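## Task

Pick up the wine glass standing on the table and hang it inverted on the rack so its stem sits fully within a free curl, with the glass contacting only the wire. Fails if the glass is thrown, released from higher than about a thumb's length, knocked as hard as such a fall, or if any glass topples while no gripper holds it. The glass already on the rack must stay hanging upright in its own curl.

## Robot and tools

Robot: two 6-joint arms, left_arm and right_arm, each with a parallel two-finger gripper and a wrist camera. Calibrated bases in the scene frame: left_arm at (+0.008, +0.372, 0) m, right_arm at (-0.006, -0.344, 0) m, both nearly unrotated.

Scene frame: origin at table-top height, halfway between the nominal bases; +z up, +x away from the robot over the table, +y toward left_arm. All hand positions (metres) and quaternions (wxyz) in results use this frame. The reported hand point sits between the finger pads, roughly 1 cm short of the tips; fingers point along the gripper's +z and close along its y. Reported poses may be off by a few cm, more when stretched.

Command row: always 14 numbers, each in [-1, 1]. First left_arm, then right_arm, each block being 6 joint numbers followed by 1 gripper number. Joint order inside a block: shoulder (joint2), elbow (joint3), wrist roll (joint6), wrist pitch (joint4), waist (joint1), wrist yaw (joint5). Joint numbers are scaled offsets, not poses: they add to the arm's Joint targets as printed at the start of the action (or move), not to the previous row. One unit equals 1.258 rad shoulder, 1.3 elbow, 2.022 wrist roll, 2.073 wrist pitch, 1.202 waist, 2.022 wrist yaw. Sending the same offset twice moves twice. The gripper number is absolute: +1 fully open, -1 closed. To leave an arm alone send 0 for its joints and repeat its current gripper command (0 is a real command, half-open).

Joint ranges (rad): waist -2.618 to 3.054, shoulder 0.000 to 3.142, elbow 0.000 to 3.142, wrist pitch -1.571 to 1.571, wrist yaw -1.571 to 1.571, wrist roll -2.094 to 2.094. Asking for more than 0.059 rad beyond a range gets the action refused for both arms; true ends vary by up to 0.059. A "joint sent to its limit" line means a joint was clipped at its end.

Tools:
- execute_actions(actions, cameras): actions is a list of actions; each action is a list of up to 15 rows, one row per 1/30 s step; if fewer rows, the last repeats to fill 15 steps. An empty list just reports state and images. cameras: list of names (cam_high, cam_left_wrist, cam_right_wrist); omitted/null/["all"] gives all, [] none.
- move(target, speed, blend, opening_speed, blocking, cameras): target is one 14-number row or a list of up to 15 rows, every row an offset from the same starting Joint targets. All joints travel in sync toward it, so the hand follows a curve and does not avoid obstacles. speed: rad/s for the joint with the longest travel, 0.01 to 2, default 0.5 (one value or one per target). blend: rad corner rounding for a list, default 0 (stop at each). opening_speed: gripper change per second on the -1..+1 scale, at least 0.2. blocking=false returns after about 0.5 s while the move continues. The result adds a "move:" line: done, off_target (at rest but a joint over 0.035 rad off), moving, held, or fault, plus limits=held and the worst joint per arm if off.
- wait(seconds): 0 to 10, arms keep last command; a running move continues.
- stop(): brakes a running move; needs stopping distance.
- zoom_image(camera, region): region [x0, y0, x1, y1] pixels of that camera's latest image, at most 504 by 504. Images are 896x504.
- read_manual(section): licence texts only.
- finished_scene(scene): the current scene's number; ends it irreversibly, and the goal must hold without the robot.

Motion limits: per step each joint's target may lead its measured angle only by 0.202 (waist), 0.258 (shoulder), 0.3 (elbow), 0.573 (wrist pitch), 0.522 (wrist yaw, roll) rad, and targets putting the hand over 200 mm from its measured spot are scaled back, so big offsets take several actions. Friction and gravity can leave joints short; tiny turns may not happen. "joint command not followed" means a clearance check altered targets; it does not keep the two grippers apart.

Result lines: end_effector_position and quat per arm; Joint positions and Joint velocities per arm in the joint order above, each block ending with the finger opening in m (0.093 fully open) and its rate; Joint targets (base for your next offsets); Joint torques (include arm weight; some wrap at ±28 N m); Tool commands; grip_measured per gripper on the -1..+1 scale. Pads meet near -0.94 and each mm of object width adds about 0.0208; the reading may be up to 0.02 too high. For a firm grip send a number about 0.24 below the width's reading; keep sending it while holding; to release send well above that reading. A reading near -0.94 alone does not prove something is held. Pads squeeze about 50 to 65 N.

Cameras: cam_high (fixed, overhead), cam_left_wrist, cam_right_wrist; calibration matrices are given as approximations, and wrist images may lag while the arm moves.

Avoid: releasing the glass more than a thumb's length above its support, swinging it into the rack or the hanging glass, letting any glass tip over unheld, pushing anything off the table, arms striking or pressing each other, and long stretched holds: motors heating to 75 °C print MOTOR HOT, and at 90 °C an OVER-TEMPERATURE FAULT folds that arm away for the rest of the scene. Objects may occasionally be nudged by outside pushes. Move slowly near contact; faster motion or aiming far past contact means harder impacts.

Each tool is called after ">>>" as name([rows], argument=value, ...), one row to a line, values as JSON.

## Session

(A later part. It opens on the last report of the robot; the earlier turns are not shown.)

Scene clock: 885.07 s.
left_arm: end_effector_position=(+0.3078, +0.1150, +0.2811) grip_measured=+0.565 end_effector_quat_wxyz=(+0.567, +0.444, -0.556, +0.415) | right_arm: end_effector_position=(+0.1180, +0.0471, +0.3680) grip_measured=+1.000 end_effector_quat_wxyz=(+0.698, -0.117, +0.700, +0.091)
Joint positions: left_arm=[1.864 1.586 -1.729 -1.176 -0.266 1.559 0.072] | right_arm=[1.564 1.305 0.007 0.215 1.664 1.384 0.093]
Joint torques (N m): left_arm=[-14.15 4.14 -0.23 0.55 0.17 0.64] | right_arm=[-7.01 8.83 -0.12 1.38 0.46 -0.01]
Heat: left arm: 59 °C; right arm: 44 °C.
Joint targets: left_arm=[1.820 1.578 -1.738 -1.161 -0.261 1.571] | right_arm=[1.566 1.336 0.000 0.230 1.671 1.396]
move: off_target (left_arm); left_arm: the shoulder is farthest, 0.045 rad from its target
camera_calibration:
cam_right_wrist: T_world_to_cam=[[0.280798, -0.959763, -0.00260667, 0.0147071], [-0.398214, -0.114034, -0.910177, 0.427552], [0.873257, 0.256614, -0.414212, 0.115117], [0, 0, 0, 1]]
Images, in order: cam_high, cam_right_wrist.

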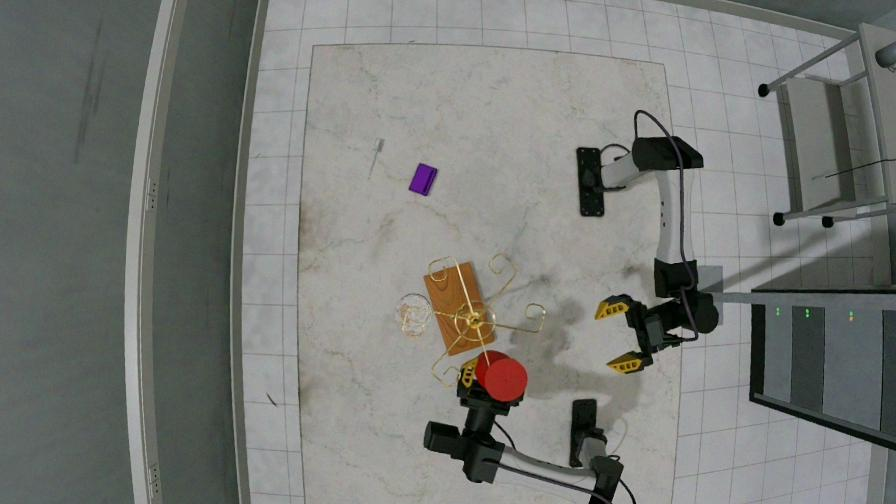

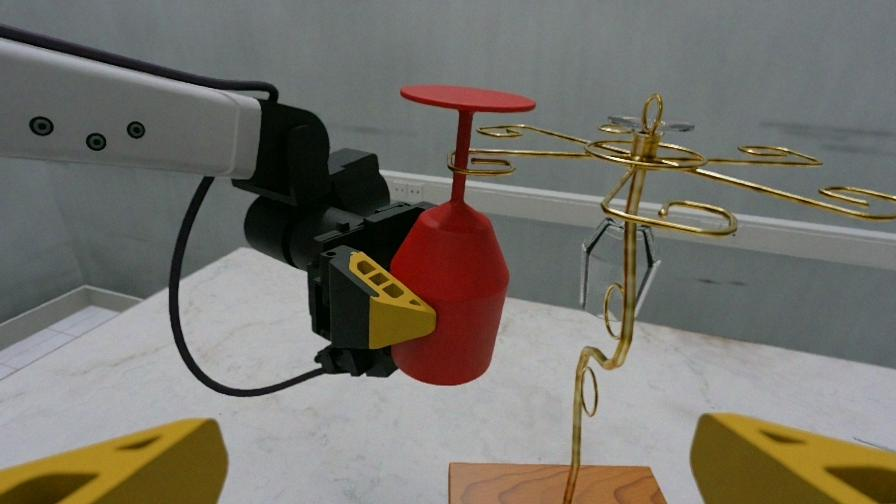

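>>> move([
  [0,0,0,0,-0.0067,0,0.36,0,0,0,0,0,0,1],
  [-0.0138,-0.0172,0,0.0024,-0.0179,0,0.36,0,0,0,0,0,0,1],
], speed=0.08, cameras=["cam_high","cam_right_wrist"])

>>> zoom_image(camera="cam_high", region=[460, 330, 540, 410])

>>> zoom_image(camera="cam_right_wrist", region=[430, 120, 520, 200])

Scene clock: 925.23 s.
left_arm: end_effector_position=(+0.3003, +0.1126, +0.2814) grip_measured=+0.565 end_effector_quat_wxyz=(+0.570, +0.440, -0.559, +0.412) | right_arm: end_effector_position=(+0.1180, +0.0471, +0.3680) grip_measured=+1.000 end_effector_quat_wxyz=(+0.698, -0.117, +0.700, +0.091)
Joint positions: left_arm=[1.846 1.564 -1.729 -1.171 -0.278 1.559 0.072] | right_arm=[1.564 1.305 0.007 0.215 1.664 1.384 0.093]
Joint torques (N m): left_arm=[-13.98 4.01 -0.16 0.53 -0.87 0.63] | right_arm=[-7.1 8.85 -0.19 1.39 0.61 0]
Joint targets: left_arm=[1.802 1.556 -1.738 -1.156 -0.283 1.571] | right_arm=[1.566 1.336 0.000 0.230 1.671 1.396]
move: off_target (left_arm); left_arm: the shoulder is farthest, 0.044 rad from its target
camera_calibration:
cam_right_wrist: T_world_to_cam=[[0.280798, -0.959763, -0.00260667, 0.0147071], [-0.398214, -0.114034, -0.910177, 0.427552], [0.873257, 0.256614, -0.414212, 0.115117], [0, 0, 0, 1]]
Images, in order: cam_high, cam_right_wrist.

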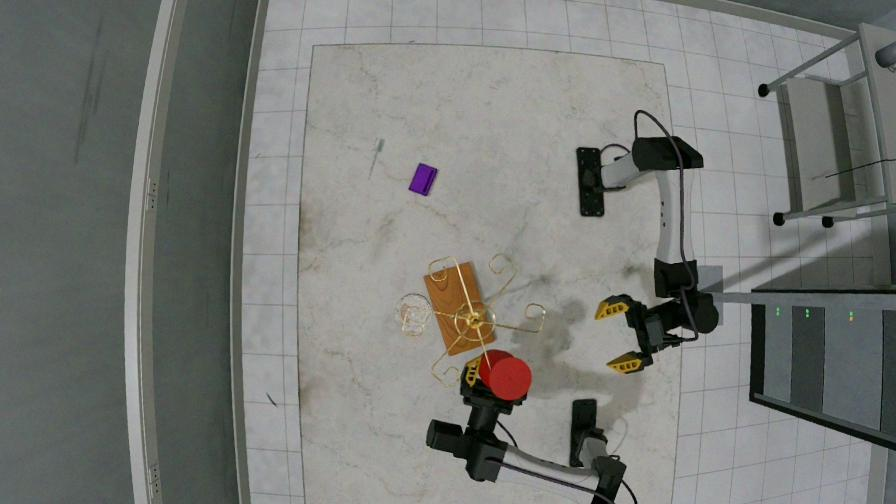

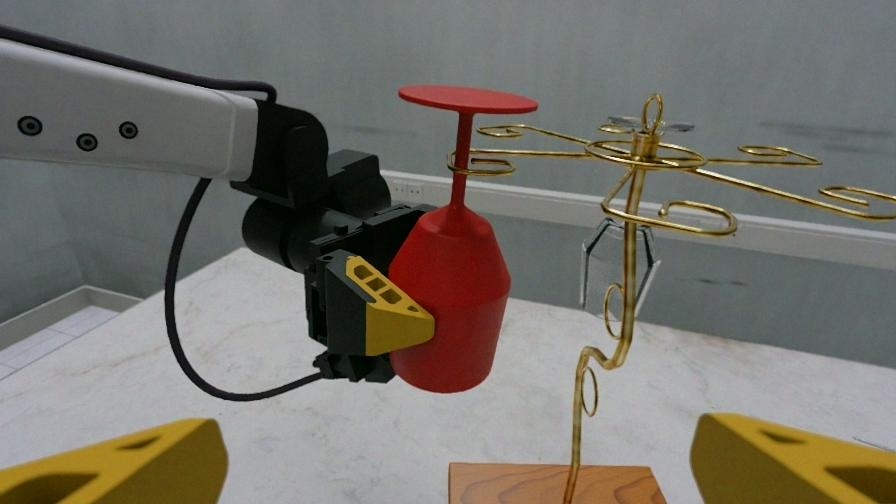

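Scaled by 6.300 from the camera's 896x504 image, which has a finer 1280x720 frame.

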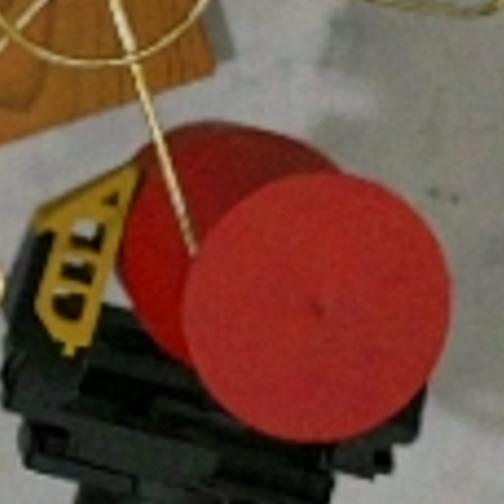

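Scaled by 5.600 from the camera's 896x504 image, which has a finer 1280x720 frame.

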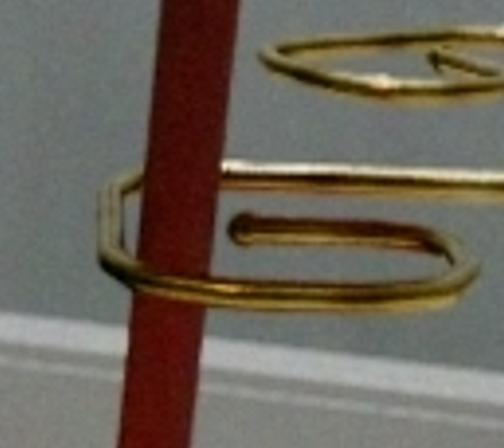

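>>> move(target=[-0.0172,-0.0215,0,0.003,-0.0142,0,0.36,0,0,0,0,0,0,1], speed=0.06, cameras=["cam_high","cam_right_wrist"])

>>> zoom_image(camera="cam_high", region=[460, 330, 540, 410])

>>> zoom_image(camera="cam_right_wrist", region=[430, 120, 520, 200])

Scene clock: 935.43 s.
left_arm: end_effector_position=(+0.2904, +0.1094, +0.2814) grip_measured=+0.565 end_effector_quat_wxyz=(+0.573, +0.435, -0.562, +0.407) | right_arm: end_effector_position=(+0.1180, +0.0471, +0.3680) grip_measured=+1.000 end_effector_quat_wxyz=(+0.698, -0.117, +0.700, +0.091)
Joint positions: left_arm=[1.824 1.535 -1.729 -1.165 -0.295 1.559 0.072] | right_arm=[1.564 1.305 0.007 0.215 1.664 1.384 0.093]
Joint torques (N m): left_arm=[-13.68 4.25 -0.21 0.51 -0.76 0.6] | right_arm=[-7.13 8.83 -0.2 1.39 0.43 -0.01]
Joint targets: left_arm=[1.781 1.528 -1.738 -1.150 -0.300 1.571] | right_arm=[1.566 1.336 0.000 0.230 1.671 1.396]
move: off_target (left_arm); left_arm: the shoulder is farthest, 0.044 rad from its target
camera_calibration:
cam_right_wrist: T_world_to_cam=[[0.280798, -0.959763, -0.00260667, 0.0147071], [-0.398214, -0.114034, -0.910177, 0.427552], [0.873257, 0.256614, -0.414212, 0.115117], [0, 0, 0, 1]]
Images, in order: cam_high, cam_right_wrist.

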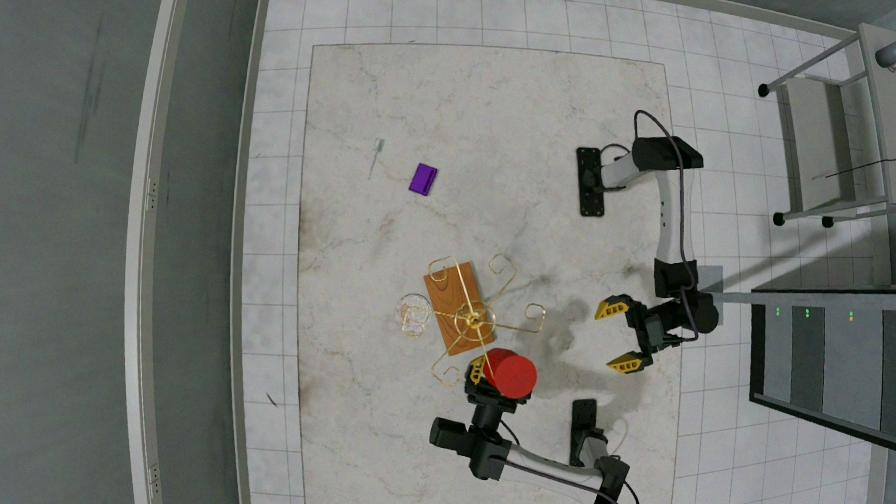

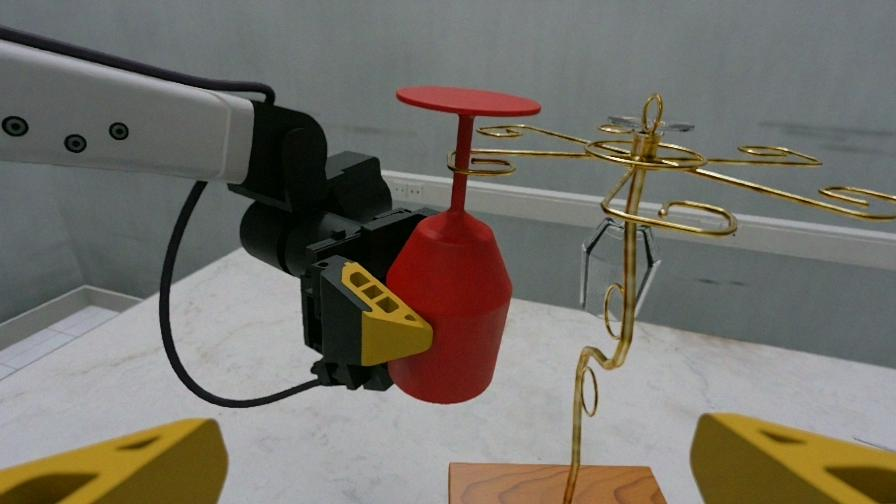

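Scaled by 6.300 from the camera's 896x504 image, which has a finer 1280x720 frame.

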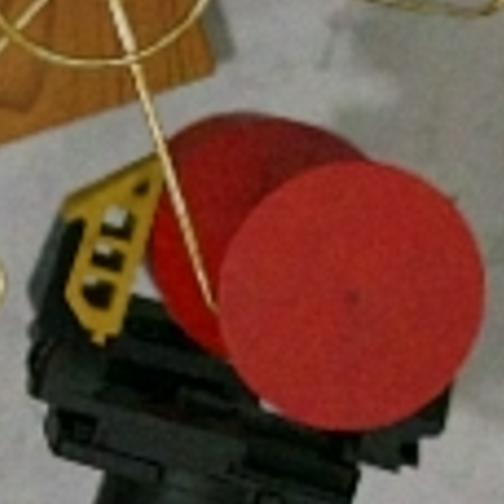

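Scaled by 5.600 from the camera's 896x504 image, which has a finer 1280x720 frame.

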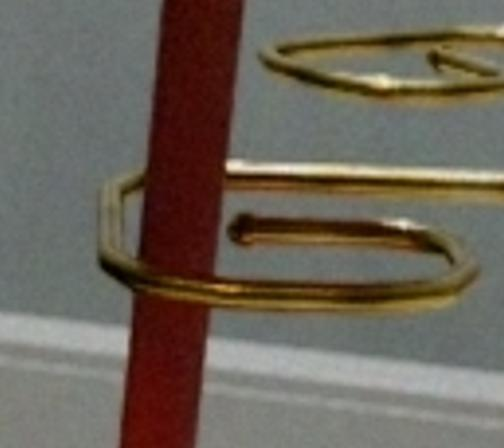

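>>> move([
  [0.0358,0.0277,0,-0.0096,0,0,0.36,0,0,0,0,0,0,1],
  [0.0649,0.062,0,-0.0159,-0.0237,0,0.36,0,0,0,0,0,0,1],
], speed=0.08, cameras=["cam_high","cam_right_wrist"])

>>> zoom_image(camera="cam_high", region=[460, 330, 540, 410])

>>> zoom_image(camera="cam_right_wrist", region=[430, 80, 550, 200])

Scene clock: 960.33 s.
left_arm: end_effector_position=(+0.2904, +0.0988, +0.2816) grip_measured=+0.565 end_effector_quat_wxyz=(+0.579, +0.427, -0.569, +0.399) | right_arm: end_effector_position=(+0.1180, +0.0471, +0.3680) grip_measured=+1.000 end_effector_quat_wxyz=(+0.698, -0.117, +0.700, +0.091)
Joint positions: left_arm=[1.855 1.576 -1.729 -1.174 -0.324 1.559 0.072] | right_arm=[1.564 1.305 0.007 0.215 1.664 1.384 0.093]
Joint torques (N m): left_arm=[-9.03 7.38 -0.19 0.26 -0.65 0.64] | right_arm=[-7.1 8.87 -0.14 1.39 0.49 -0.04]
Joint targets: left_arm=[1.863 1.608 -1.738 -1.183 -0.328 1.571] | right_arm=[1.566 1.336 0.000 0.230 1.671 1.396]
move: done
camera_calibration:
cam_right_wrist: T_world_to_cam=[[0.280798, -0.959763, -0.00260667, 0.0147071], [-0.398214, -0.114034, -0.910177, 0.427552], [0.873257, 0.256614, -0.414212, 0.115117], [0, 0, 0, 1]]
Images, in order: cam_high, cam_right_wrist.

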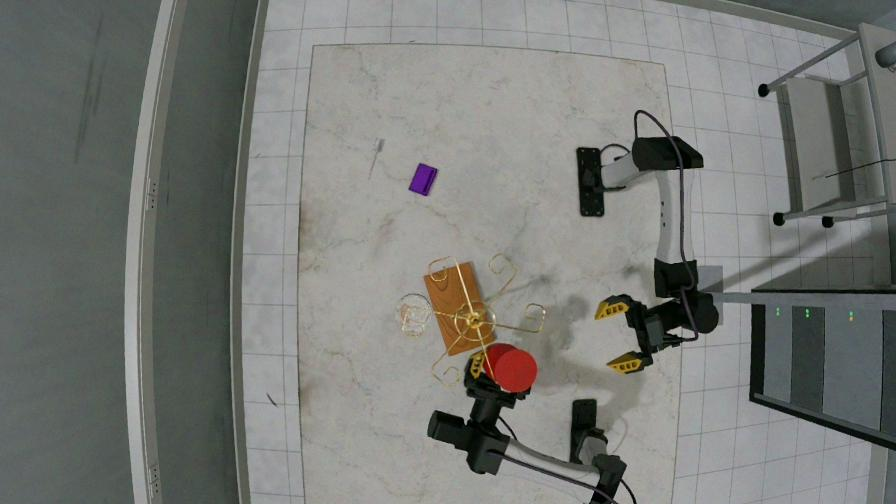

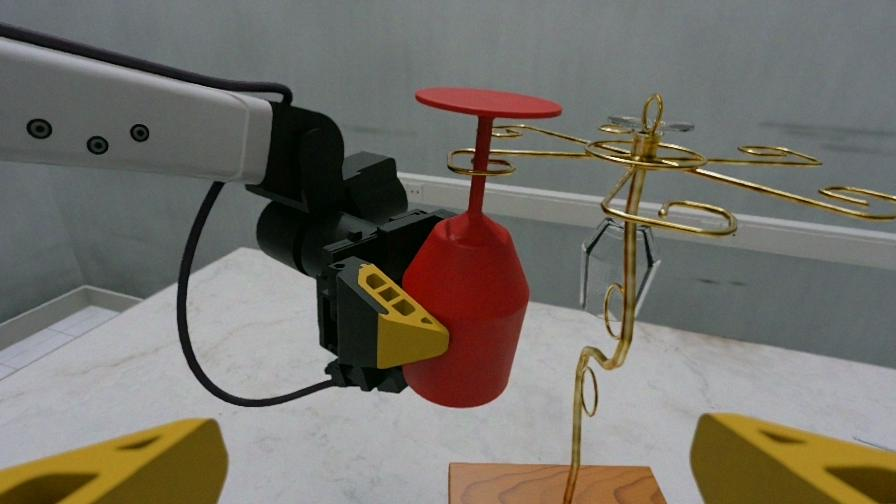

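Scaled by 6.300 from the camera's 896x504 image, which has a finer 1280x720 frame.

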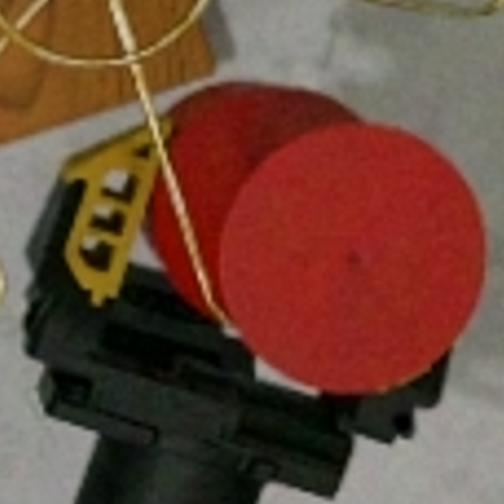

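Scaled by 4.200 from the camera's 896x504 image, which has a finer 1280x720 frame.

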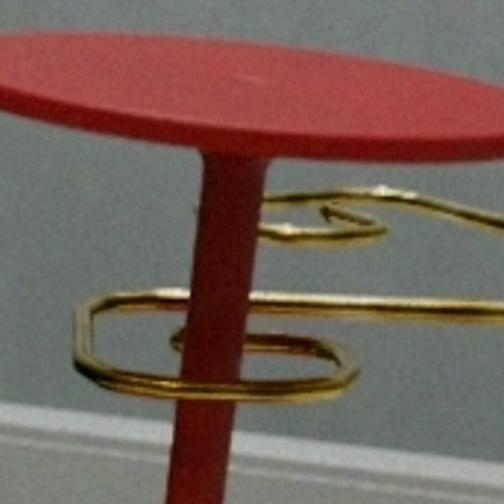

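>>> move([
  [0,-0.0308,0,0.0116,0,0,0.36,0,0,0,0,0,0,1],
  [0.0058,-0.0849,0,0.0492,0,0,0.36,0,0,0,0,0,0,1],
], speed=0.08, cameras=["cam_high","cam_right_wrist"])

>>> zoom_image(camera="cam_high", region=[460, 330, 540, 410])

>>> zoom_image(camera="cam_right_wrist", region=[430, 80, 550, 200])

Scene clock: 985.33 s.
left_arm: end_effector_position=(+0.2907, +0.0986, +0.2614) grip_measured=+0.565 end_effector_quat_wxyz=(+0.579, +0.427, -0.569, +0.399) | right_arm: end_effector_position=(+0.1180, +0.0471, +0.3680) grip_measured=+1.000 end_effector_quat_wxyz=(+0.698, -0.117, +0.700, +0.091)
Joint positions: left_arm=[1.863 1.505 -1.729 -1.096 -0.324 1.559 0.072] | right_arm=[1.564 1.305 0.007 0.215 1.664 1.384 0.093]
Joint torques (N m): left_arm=[-9.25 4.22 -0.12 0.56 -0.7 0.64] | right_arm=[-7.09 8.77 -0.14 1.37 0.46 -0.06]
Heat: left arm: 53 °C; right arm: 45 °C.
Joint targets: left_arm=[1.870 1.498 -1.738 -1.081 -0.328 1.571] | right_arm=[1.566 1.336 0.000 0.230 1.671 1.396]
move: done
camera_calibration:
cam_right_wrist: T_world_to_cam=[[0.280798, -0.959763, -0.00260667, 0.0147071], [-0.398214, -0.114034, -0.910177, 0.427552], [0.873257, 0.256614, -0.414212, 0.115117], [0, 0, 0, 1]]
Images, in order: cam_high, cam_right_wrist.

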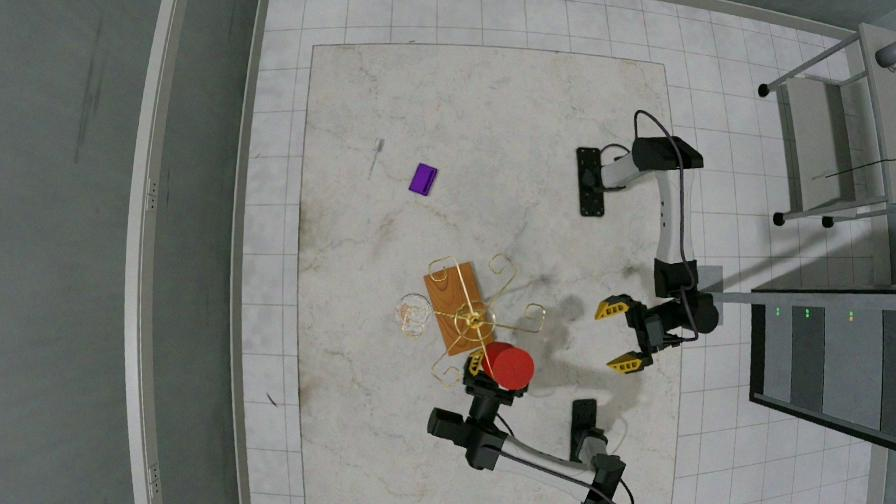

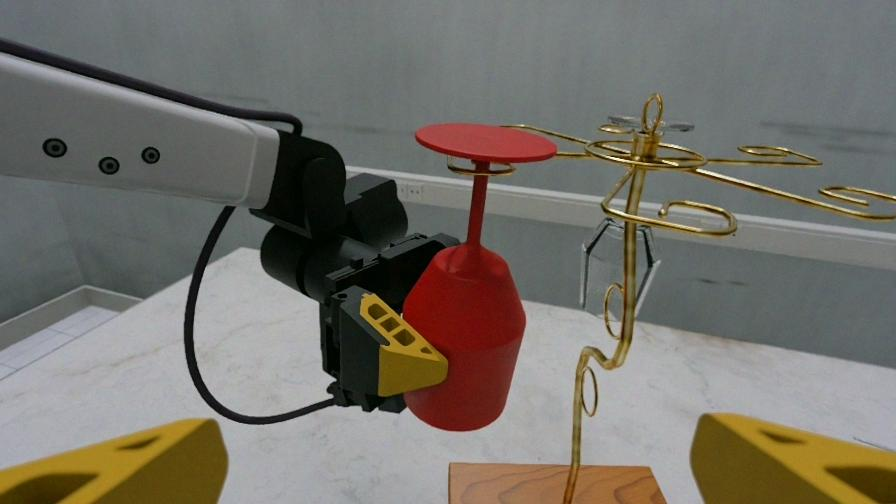

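Scaled by 6.300 from the camera's 896x504 image, which has a finer 1280x720 frame.

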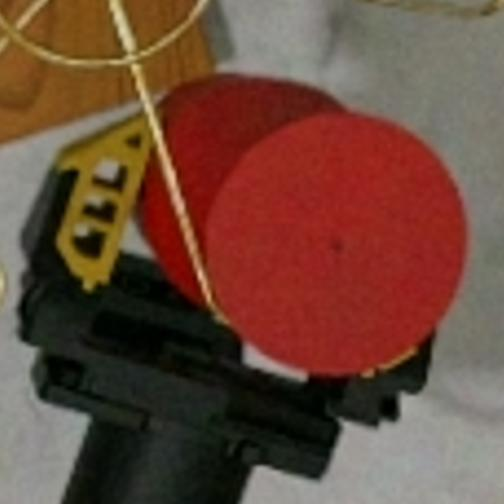

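Scaled by 4.200 from the camera's 896x504 image, which has a finer 1280x720 frame.

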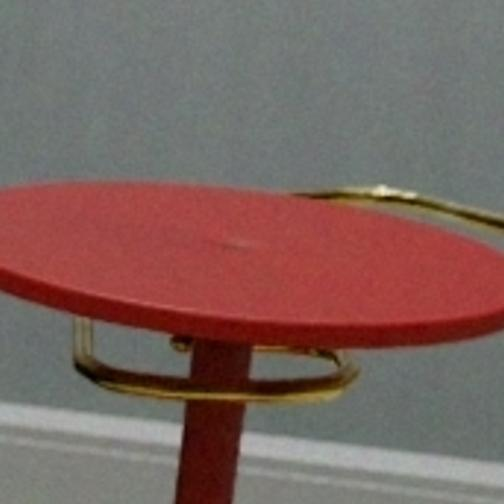

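>>> move(target=[0.0017,-0.0162,0,0.0112,0,0,0.36,0,0,0,0,0,0,1], speed=0.06, cameras=["cam_right_wrist"])

>>> zoom_image(camera="cam_right_wrist", region=[430, 80, 550, 200])

Scene clock: 1013.83 s.
left_arm: end_effector_position=(+0.2902, +0.0988, +0.2561) grip_measured=+0.565 end_effector_quat_wxyz=(+0.579, +0.426, -0.569, +0.399) | right_arm: end_effector_position=(+0.1180, +0.0471, +0.3680) grip_measured=+1.000 end_effector_quat_wxyz=(+0.698, -0.117, +0.700, +0.091)
Joint positions: left_arm=[1.863 1.484 -1.729 -1.073 -0.324 1.559 0.072] | right_arm=[1.564 1.305 0.007 0.215 1.664 1.384 0.093]
Joint torques (N m): left_arm=[-8.96 4.05 -0.12 0.47 -0.94 0.64] | right_arm=[-7.17 8.81 -0.18 1.39 0.59 0]
Joint targets: left_arm=[1.872 1.477 -1.738 -1.057 -0.328 1.571] | right_arm=[1.566 1.336 0.000 0.230 1.671 1.396]
move: done
camera_calibration:
cam_right_wrist: T_world_to_cam=[[0.280798, -0.959763, -0.00260667, 0.0147071], [-0.398214, -0.114034, -0.910177, 0.427552], [0.873257, 0.256614, -0.414212, 0.115117], [0, 0, 0, 1]]
Images, in order: cam_right_wrist.

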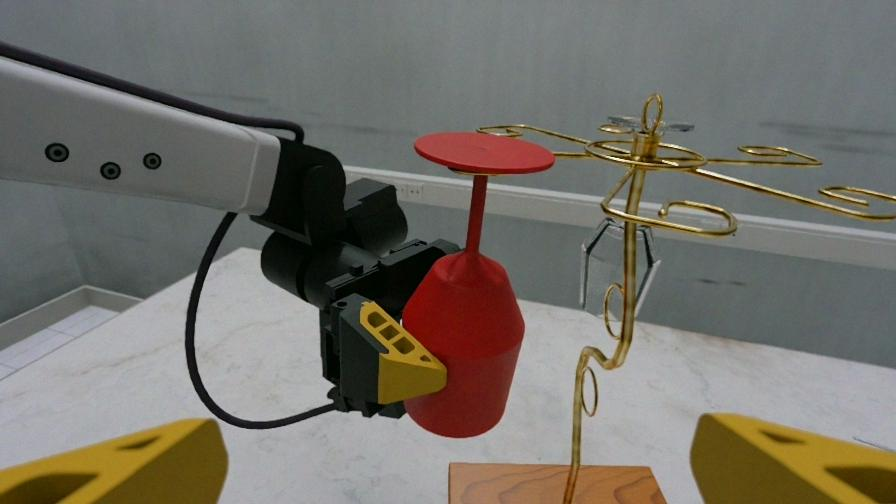

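Scaled by 4.200 from the camera's 896x504 image, which has a finer 1280x720 frame.

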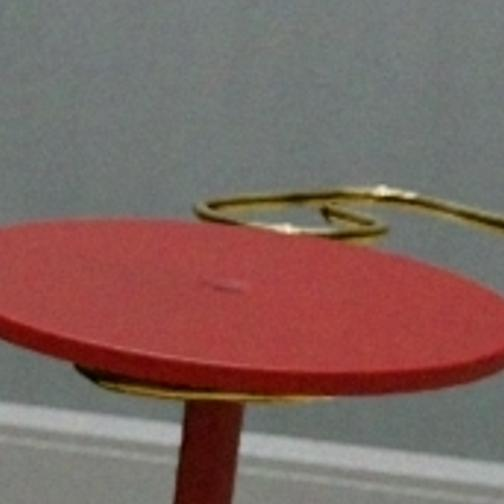

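>>> move(target=[0.0004,-0.0042,0,0.003,0,0,0.36,0,0,0,0,0,0,1], speed=0.05, cameras=["cam_right_wrist"])

>>> zoom_image(camera="cam_right_wrist", region=[430, 80, 550, 200])

Scene clock: 1023.80 s.
left_arm: end_effector_position=(+0.2901, +0.0988, +0.2548) grip_measured=+0.565 end_effector_quat_wxyz=(+0.578, +0.426, -0.569, +0.400) | right_arm: end_effector_position=(+0.1180, +0.0471, +0.3680) grip_measured=+1.000 end_effector_quat_wxyz=(+0.698, -0.117, +0.700, +0.091)
Joint positions: left_arm=[1.863 1.479 -1.729 -1.066 -0.324 1.559 0.072] | right_arm=[1.564 1.305 0.007 0.215 1.664 1.384 0.093]
Joint torques (N m): left_arm=[-9.02 4.21 -0.21 0.53 -0.79 0.67] | right_arm=[-6.99 8.91 -0.15 1.4 0.47 -0.04]
Joint targets: left_arm=[1.872 1.471 -1.738 -1.051 -0.328 1.571] | right_arm=[1.566 1.336 0.000 0.230 1.671 1.396]
move: done
camera_calibration:
cam_right_wrist: T_world_to_cam=[[0.280798, -0.959763, -0.00260667, 0.0147071], [-0.398214, -0.114034, -0.910177, 0.427552], [0.873257, 0.256614, -0.414212, 0.115117], [0, 0, 0, 1]]
Images, in order: cam_right_wrist.

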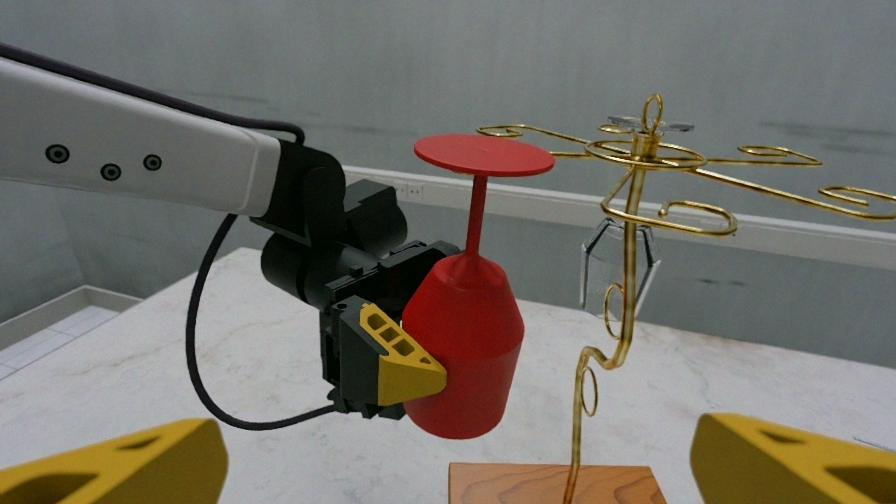

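Scaled by 4.200 from the camera's 896x504 image, which has a finer 1280x720 frame.

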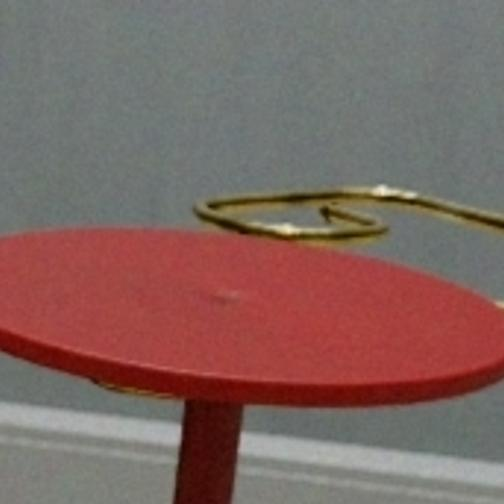

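>>> move(target=[0.0004,-0.0042,0,0.003,0,0,0.36,0,0,0,0,0,0,1], speed=0.05, cameras=["cam_right_wrist"])

>>> zoom_image(camera="cam_right_wrist", region=[430, 80, 550, 200])

Scene clock: 1029.77 s.
left_arm: end_effector_position=(+0.2899, +0.0988, +0.2535) grip_measured=+0.565 end_effector_quat_wxyz=(+0.578, +0.426, -0.569, +0.400) | right_arm: end_effector_position=(+0.1180, +0.0471, +0.3680) grip_measured=+1.000 end_effector_quat_wxyz=(+0.698, -0.117, +0.700, +0.091)
Joint positions: left_arm=[1.863 1.473 -1.729 -1.06 -0.324 1.559 0.072] | right_arm=[1.564 1.305 0.007 0.215 1.664 1.384 0.093]
Joint torques (N m): left_arm=[-8.9 4.1 -0.15 0.52 -0.88 0.61] | right_arm=[-7.16 8.81 -0.13 1.37 0.54 -0.04]
Heat: left arm: 48 °C; right arm: 46 °C.
Joint targets: left_arm=[1.873 1.466 -1.738 -1.045 -0.328 1.571] | right_arm=[1.566 1.336 0.000 0.230 1.671 1.396]
move: done
camera_calibration:
cam_right_wrist: T_world_to_cam=[[0.280798, -0.959763, -0.00260667, 0.0147071], [-0.398214, -0.114034, -0.910177, 0.427552], [0.873257, 0.256614, -0.414212, 0.115117], [0, 0, 0, 1]]
Images, in order: cam_right_wrist.

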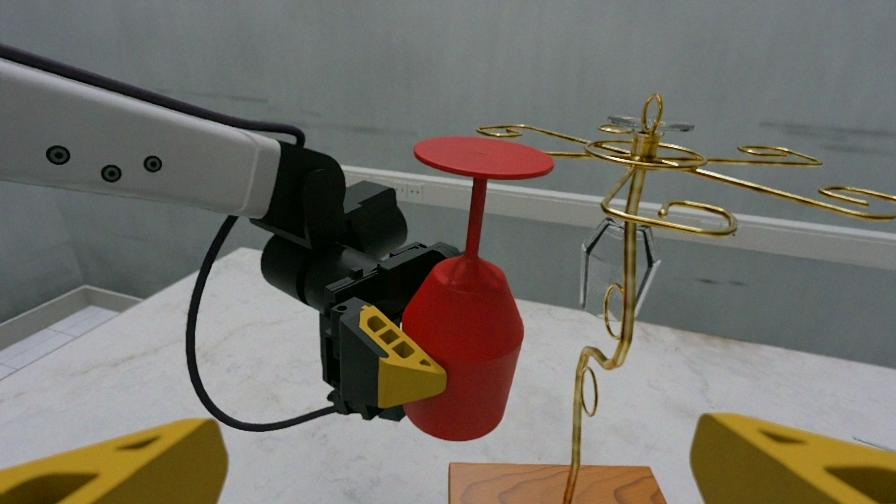

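Scaled by 4.200 from the camera's 896x504 image, which has a finer 1280x720 frame.

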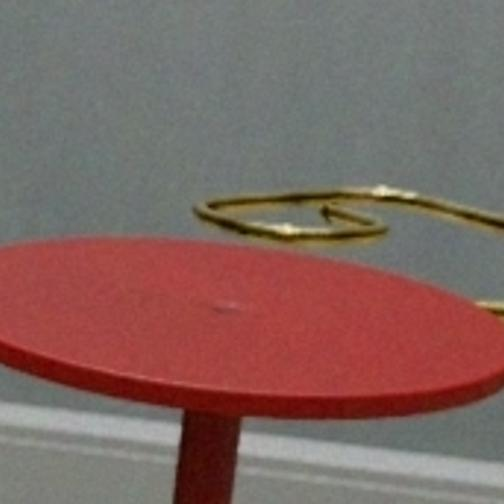

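>>> move(target=[0.0004,-0.0042,0,0.003,0,0,0.36,0,0,0,0,0,0,1], speed=0.05, cameras=["cam_right_wrist"])

>>> zoom_image(camera="cam_right_wrist", region=[430, 80, 550, 200])

Scene clock: 1038.30 s.
left_arm: end_effector_position=(+0.2899, +0.0989, +0.2524) grip_measured=+0.565 end_effector_quat_wxyz=(+0.578, +0.426, -0.570, +0.400) | right_arm: end_effector_position=(+0.1180, +0.0471, +0.3680) grip_measured=+1.000 end_effector_quat_wxyz=(+0.698, -0.117, +0.700, +0.091)
Joint positions: left_arm=[1.863 1.469 -1.729 -1.054 -0.324 1.559 0.072] | right_arm=[1.564 1.305 0.007 0.215 1.664 1.384 0.093]
Joint torques (N m): left_arm=[-9.05 3.93 -0.23 0.56 -0.8 0.6] | right_arm=[-6.98 8.95 -0.16 1.38 0.5 -0.01]
Joint targets: left_arm=[1.873 1.461 -1.738 -1.039 -0.328 1.571] | right_arm=[1.566 1.336 0.000 0.230 1.671 1.396]
move: done
camera_calibration:
cam_right_wrist: T_world_to_cam=[[0.280798, -0.959763, -0.00260667, 0.0147071], [-0.398214, -0.114034, -0.910177, 0.427552], [0.873257, 0.256614, -0.414212, 0.115117], [0, 0, 0, 1]]
Images, in order: cam_right_wrist.

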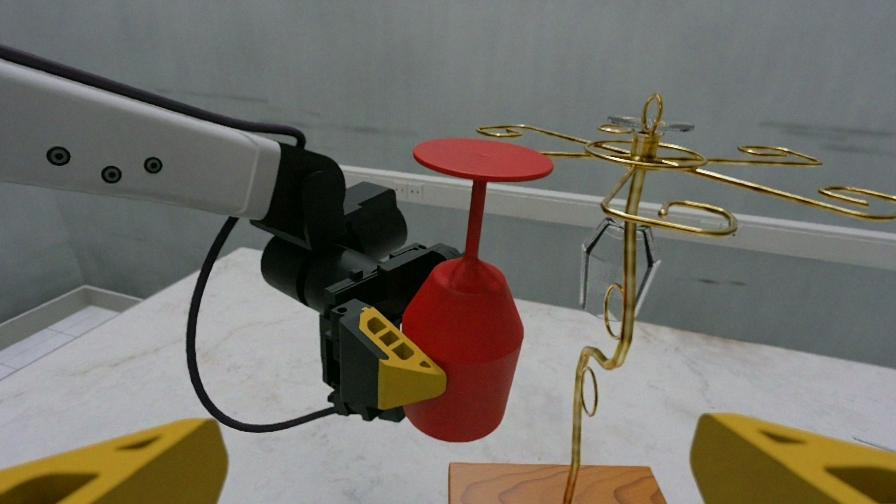

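Scaled by 4.200 from the camera's 896x504 image, which has a finer 1280x720 frame.

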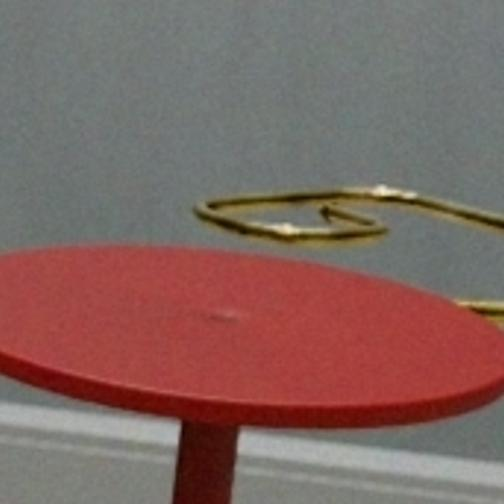

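>>> move(target=[0.0006,-0.0063,0,0.0045,0,0,0.36,0,0,0,0,0,0,1], speed=0.05, cameras=["cam_high","cam_right_wrist"])

>>> zoom_image(camera="cam_right_wrist", region=[430, 80, 550, 200])

>>> zoom_image(camera="cam_high", region=[460, 330, 540, 410])

Scene clock: 1061.63 s.
left_arm: end_effector_position=(+0.2898, +0.0989, +0.2520) grip_measured=+0.565 end_effector_quat_wxyz=(+0.579, +0.424, -0.569, +0.402) | right_arm: end_effector_position=(+0.1180, +0.0471, +0.3680) grip_measured=+1.000 end_effector_quat_wxyz=(+0.698, -0.117, +0.700, +0.091)
Joint positions: left_arm=[1.863 1.464 -1.732 -1.045 -0.324 1.565 0.072] | right_arm=[1.564 1.305 0.007 0.215 1.664 1.384 0.093]
Joint torques (N m): left_arm=[-8.75 3.92 -0.12 0.59 -0.84 0.55] | right_arm=[-7.13 8.8 -0.18 1.37 0.57 0]
Joint targets: left_arm=[1.874 1.453 -1.738 -1.030 -0.328 1.571] | right_arm=[1.566 1.336 0.000 0.230 1.671 1.396]
move: done
camera_calibration:
cam_right_wrist: T_world_to_cam=[[0.280798, -0.959763, -0.00260667, 0.0147071], [-0.398214, -0.114034, -0.910177, 0.427552], [0.873257, 0.256614, -0.414212, 0.115117], [0, 0, 0, 1]]
Images, in order: cam_high, cam_right_wrist.

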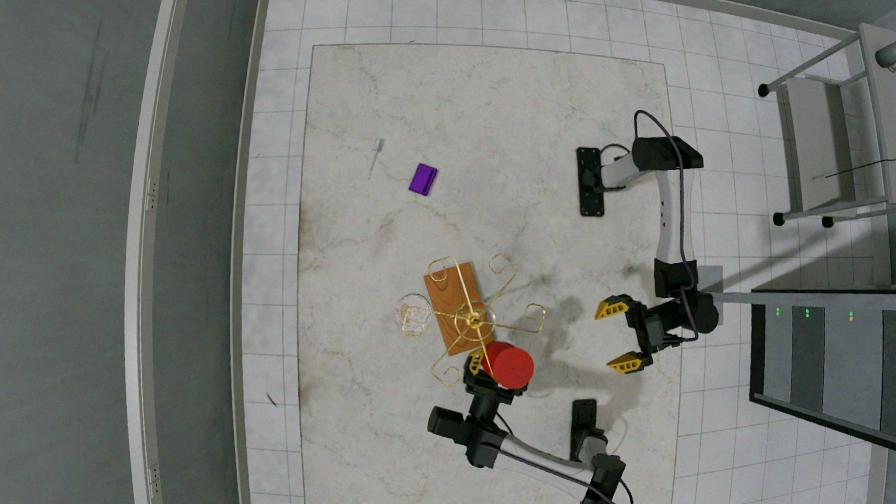

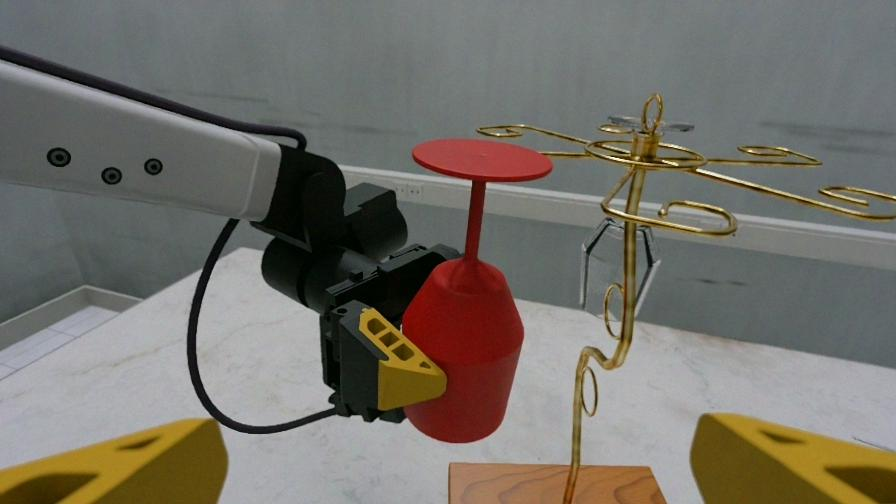

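Scaled by 4.200 from the camera's 896x504 image, which has a finer 1280x720 frame.

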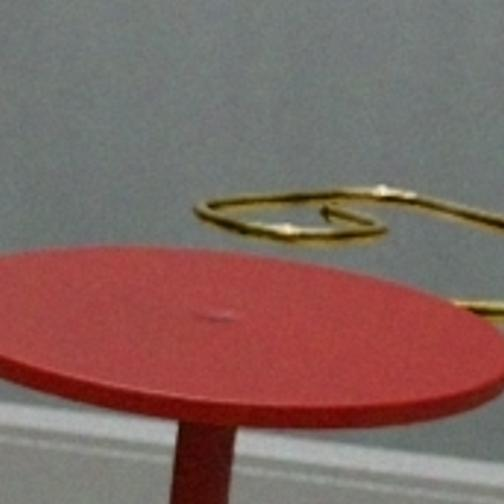

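Scaled by 6.300 from the camera's 896x504 image, which has a finer 1280x720 frame.

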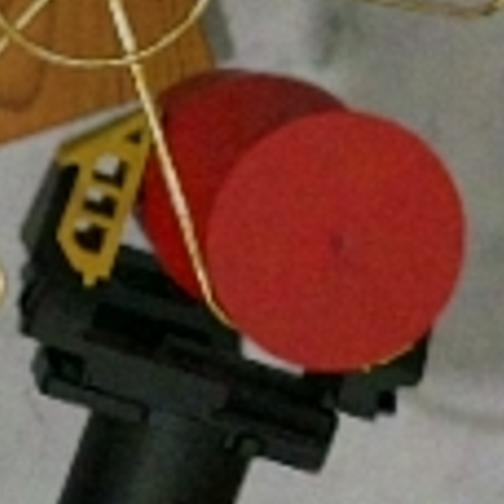

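>>> move(target=[0,0.002,0,-0.0015,0,0,0.97,0,0,0,0,0,0,1], opening_speed=0.25, speed=0.1, cameras=["cam_high","cam_right_wrist"])

>>> zoom_image(camera="cam_right_wrist", region=[330, 100, 630, 450])

>>> zoom_image(camera="cam_high", region=[450, 330, 550, 430])

Scene clock: 1077.47 s.
left_arm: end_effector_position=(+0.2899, +0.0989, +0.2521) grip_measured=+0.968 end_effector_quat_wxyz=(+0.579, +0.423, -0.569, +0.402) | right_arm: end_effector_position=(+0.1180, +0.0471, +0.3680) grip_measured=+1.000 end_effector_quat_wxyz=(+0.698, -0.117, +0.700, +0.091)
Joint positions: left_arm=[1.863 1.463 -1.732 -1.044 -0.324 1.565 0.092] | right_arm=[1.564 1.305 0.007 0.215 1.664 1.384 0.093]
Joint torques (N m): left_arm=[-8.95 4.01 -0.15 0.47 -0.8 0.55] | right_arm=[-7.08 8.75 -0.19 1.4 0.47 -0.03]
Joint targets: left_arm=[1.874 1.455 -1.738 -1.033 -0.328 1.571] | right_arm=[1.566 1.336 0.000 0.230 1.671 1.396]
move: done
camera_calibration:
cam_right_wrist: T_world_to_cam=[[0.280798, -0.959763, -0.00260667, 0.0147071], [-0.398214, -0.114034, -0.910177, 0.427552], [0.873257, 0.256614, -0.414212, 0.115117], [0, 0, 0, 1]]
Images, in order: cam_high, cam_right_wrist.

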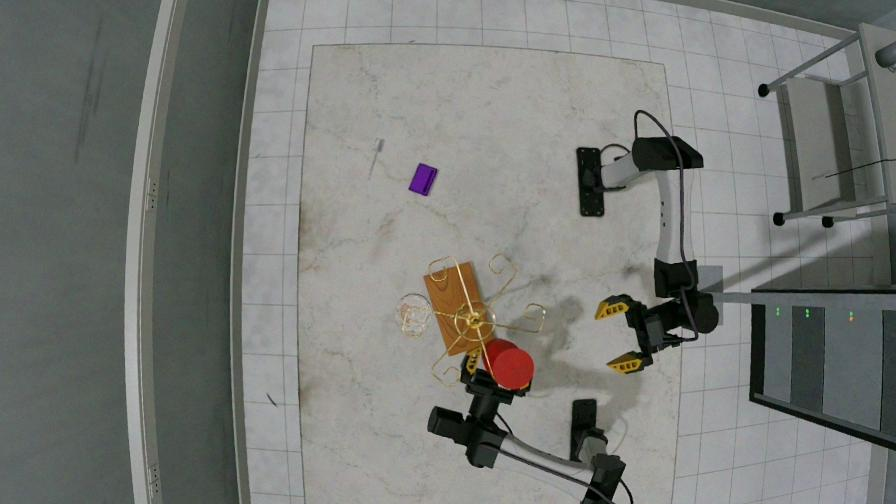

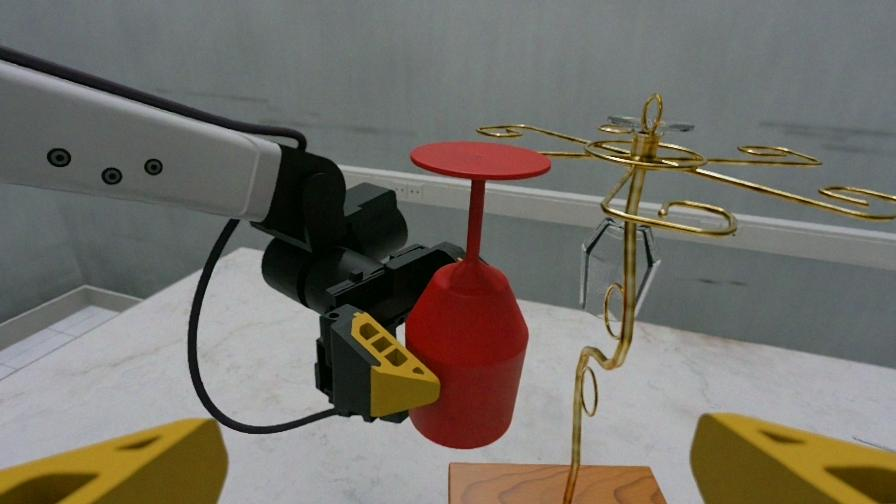

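Scaled by 1.440 from the camera's 896x504 image, which has a finer 1280x720 frame.

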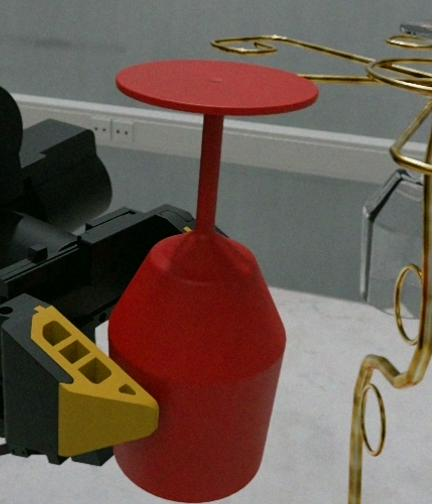

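Scaled by 5.040 from the camera's 896x504 image, which has a finer 1280x720 frame.

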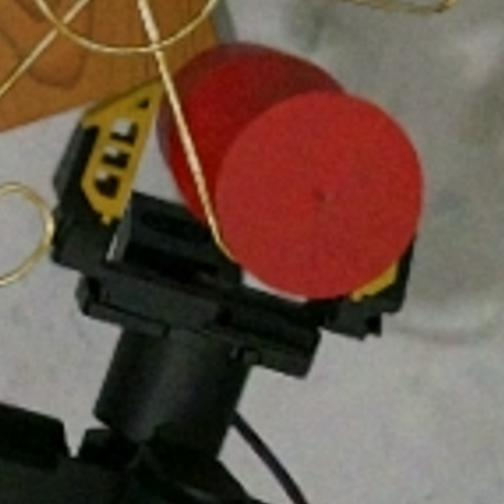

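>>> move([
  [-0.0334,0,0,0,0.0067,0,1,0,0,0,0,0,0,1],
  [-0.087,-0.0575,0,0.0093,0.079,0,1,0,0,0,0,0,0,1],
], speed=0.08, cameras=["cam_high","cam_right_wrist"])

>>> zoom_image(camera="cam_high", region=[450, 330, 550, 430])

Scene clock: 1133.67 s.
left_arm: end_effector_position=(+0.2973, +0.1281, +0.2526) grip_measured=+1.000 end_effector_quat_wxyz=(+0.561, +0.447, -0.550, +0.427) | right_arm: end_effector_position=(+0.1180, +0.0471, +0.3680) grip_measured=+1.000 end_effector_quat_wxyz=(+0.698, -0.117, +0.700, +0.091)
Joint positions: left_arm=[1.803 1.39 -1.732 -1.028 -0.237 1.565 0.093] | right_arm=[1.564 1.305 0.007 0.215 1.664 1.384 0.093]
Joint torques (N m): left_arm=[-13.04 4.1 -0.14 0.51 -0.08 0.59] | right_arm=[-7.09 8.84 -0.22 1.36 0.43 -0.01]
Joint targets: left_arm=[1.765 1.380 -1.738 -1.014 -0.233 1.571] | right_arm=[1.566 1.336 0.000 0.230 1.671 1.396]
move: off_target (left_arm); left_arm: the shoulder is farthest, 0.039 rad from its target
camera_calibration:
cam_right_wrist: T_world_to_cam=[[0.280798, -0.959763, -0.00260667, 0.0147071], [-0.398214, -0.114034, -0.910177, 0.427552], [0.873257, 0.256614, -0.414212, 0.115117], [0, 0, 0, 1]]
Images, in order: cam_high, cam_right_wrist.

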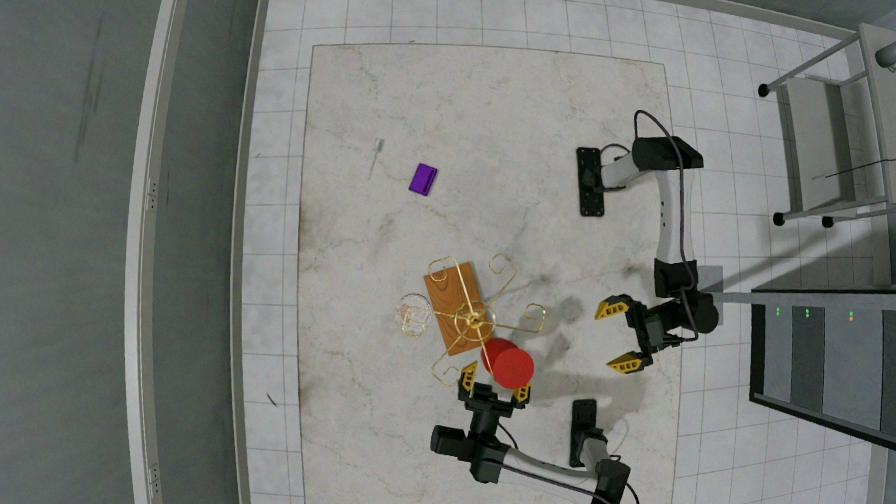

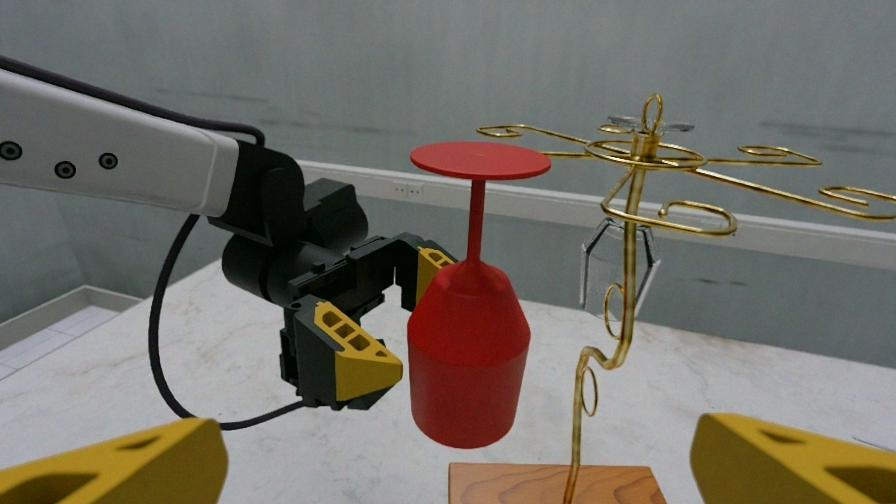

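Scaled by 5.040 from the camera's 896x504 image, which has a finer 1280x720 frame.

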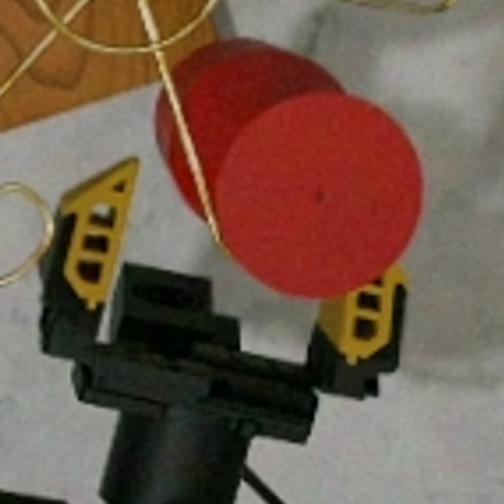

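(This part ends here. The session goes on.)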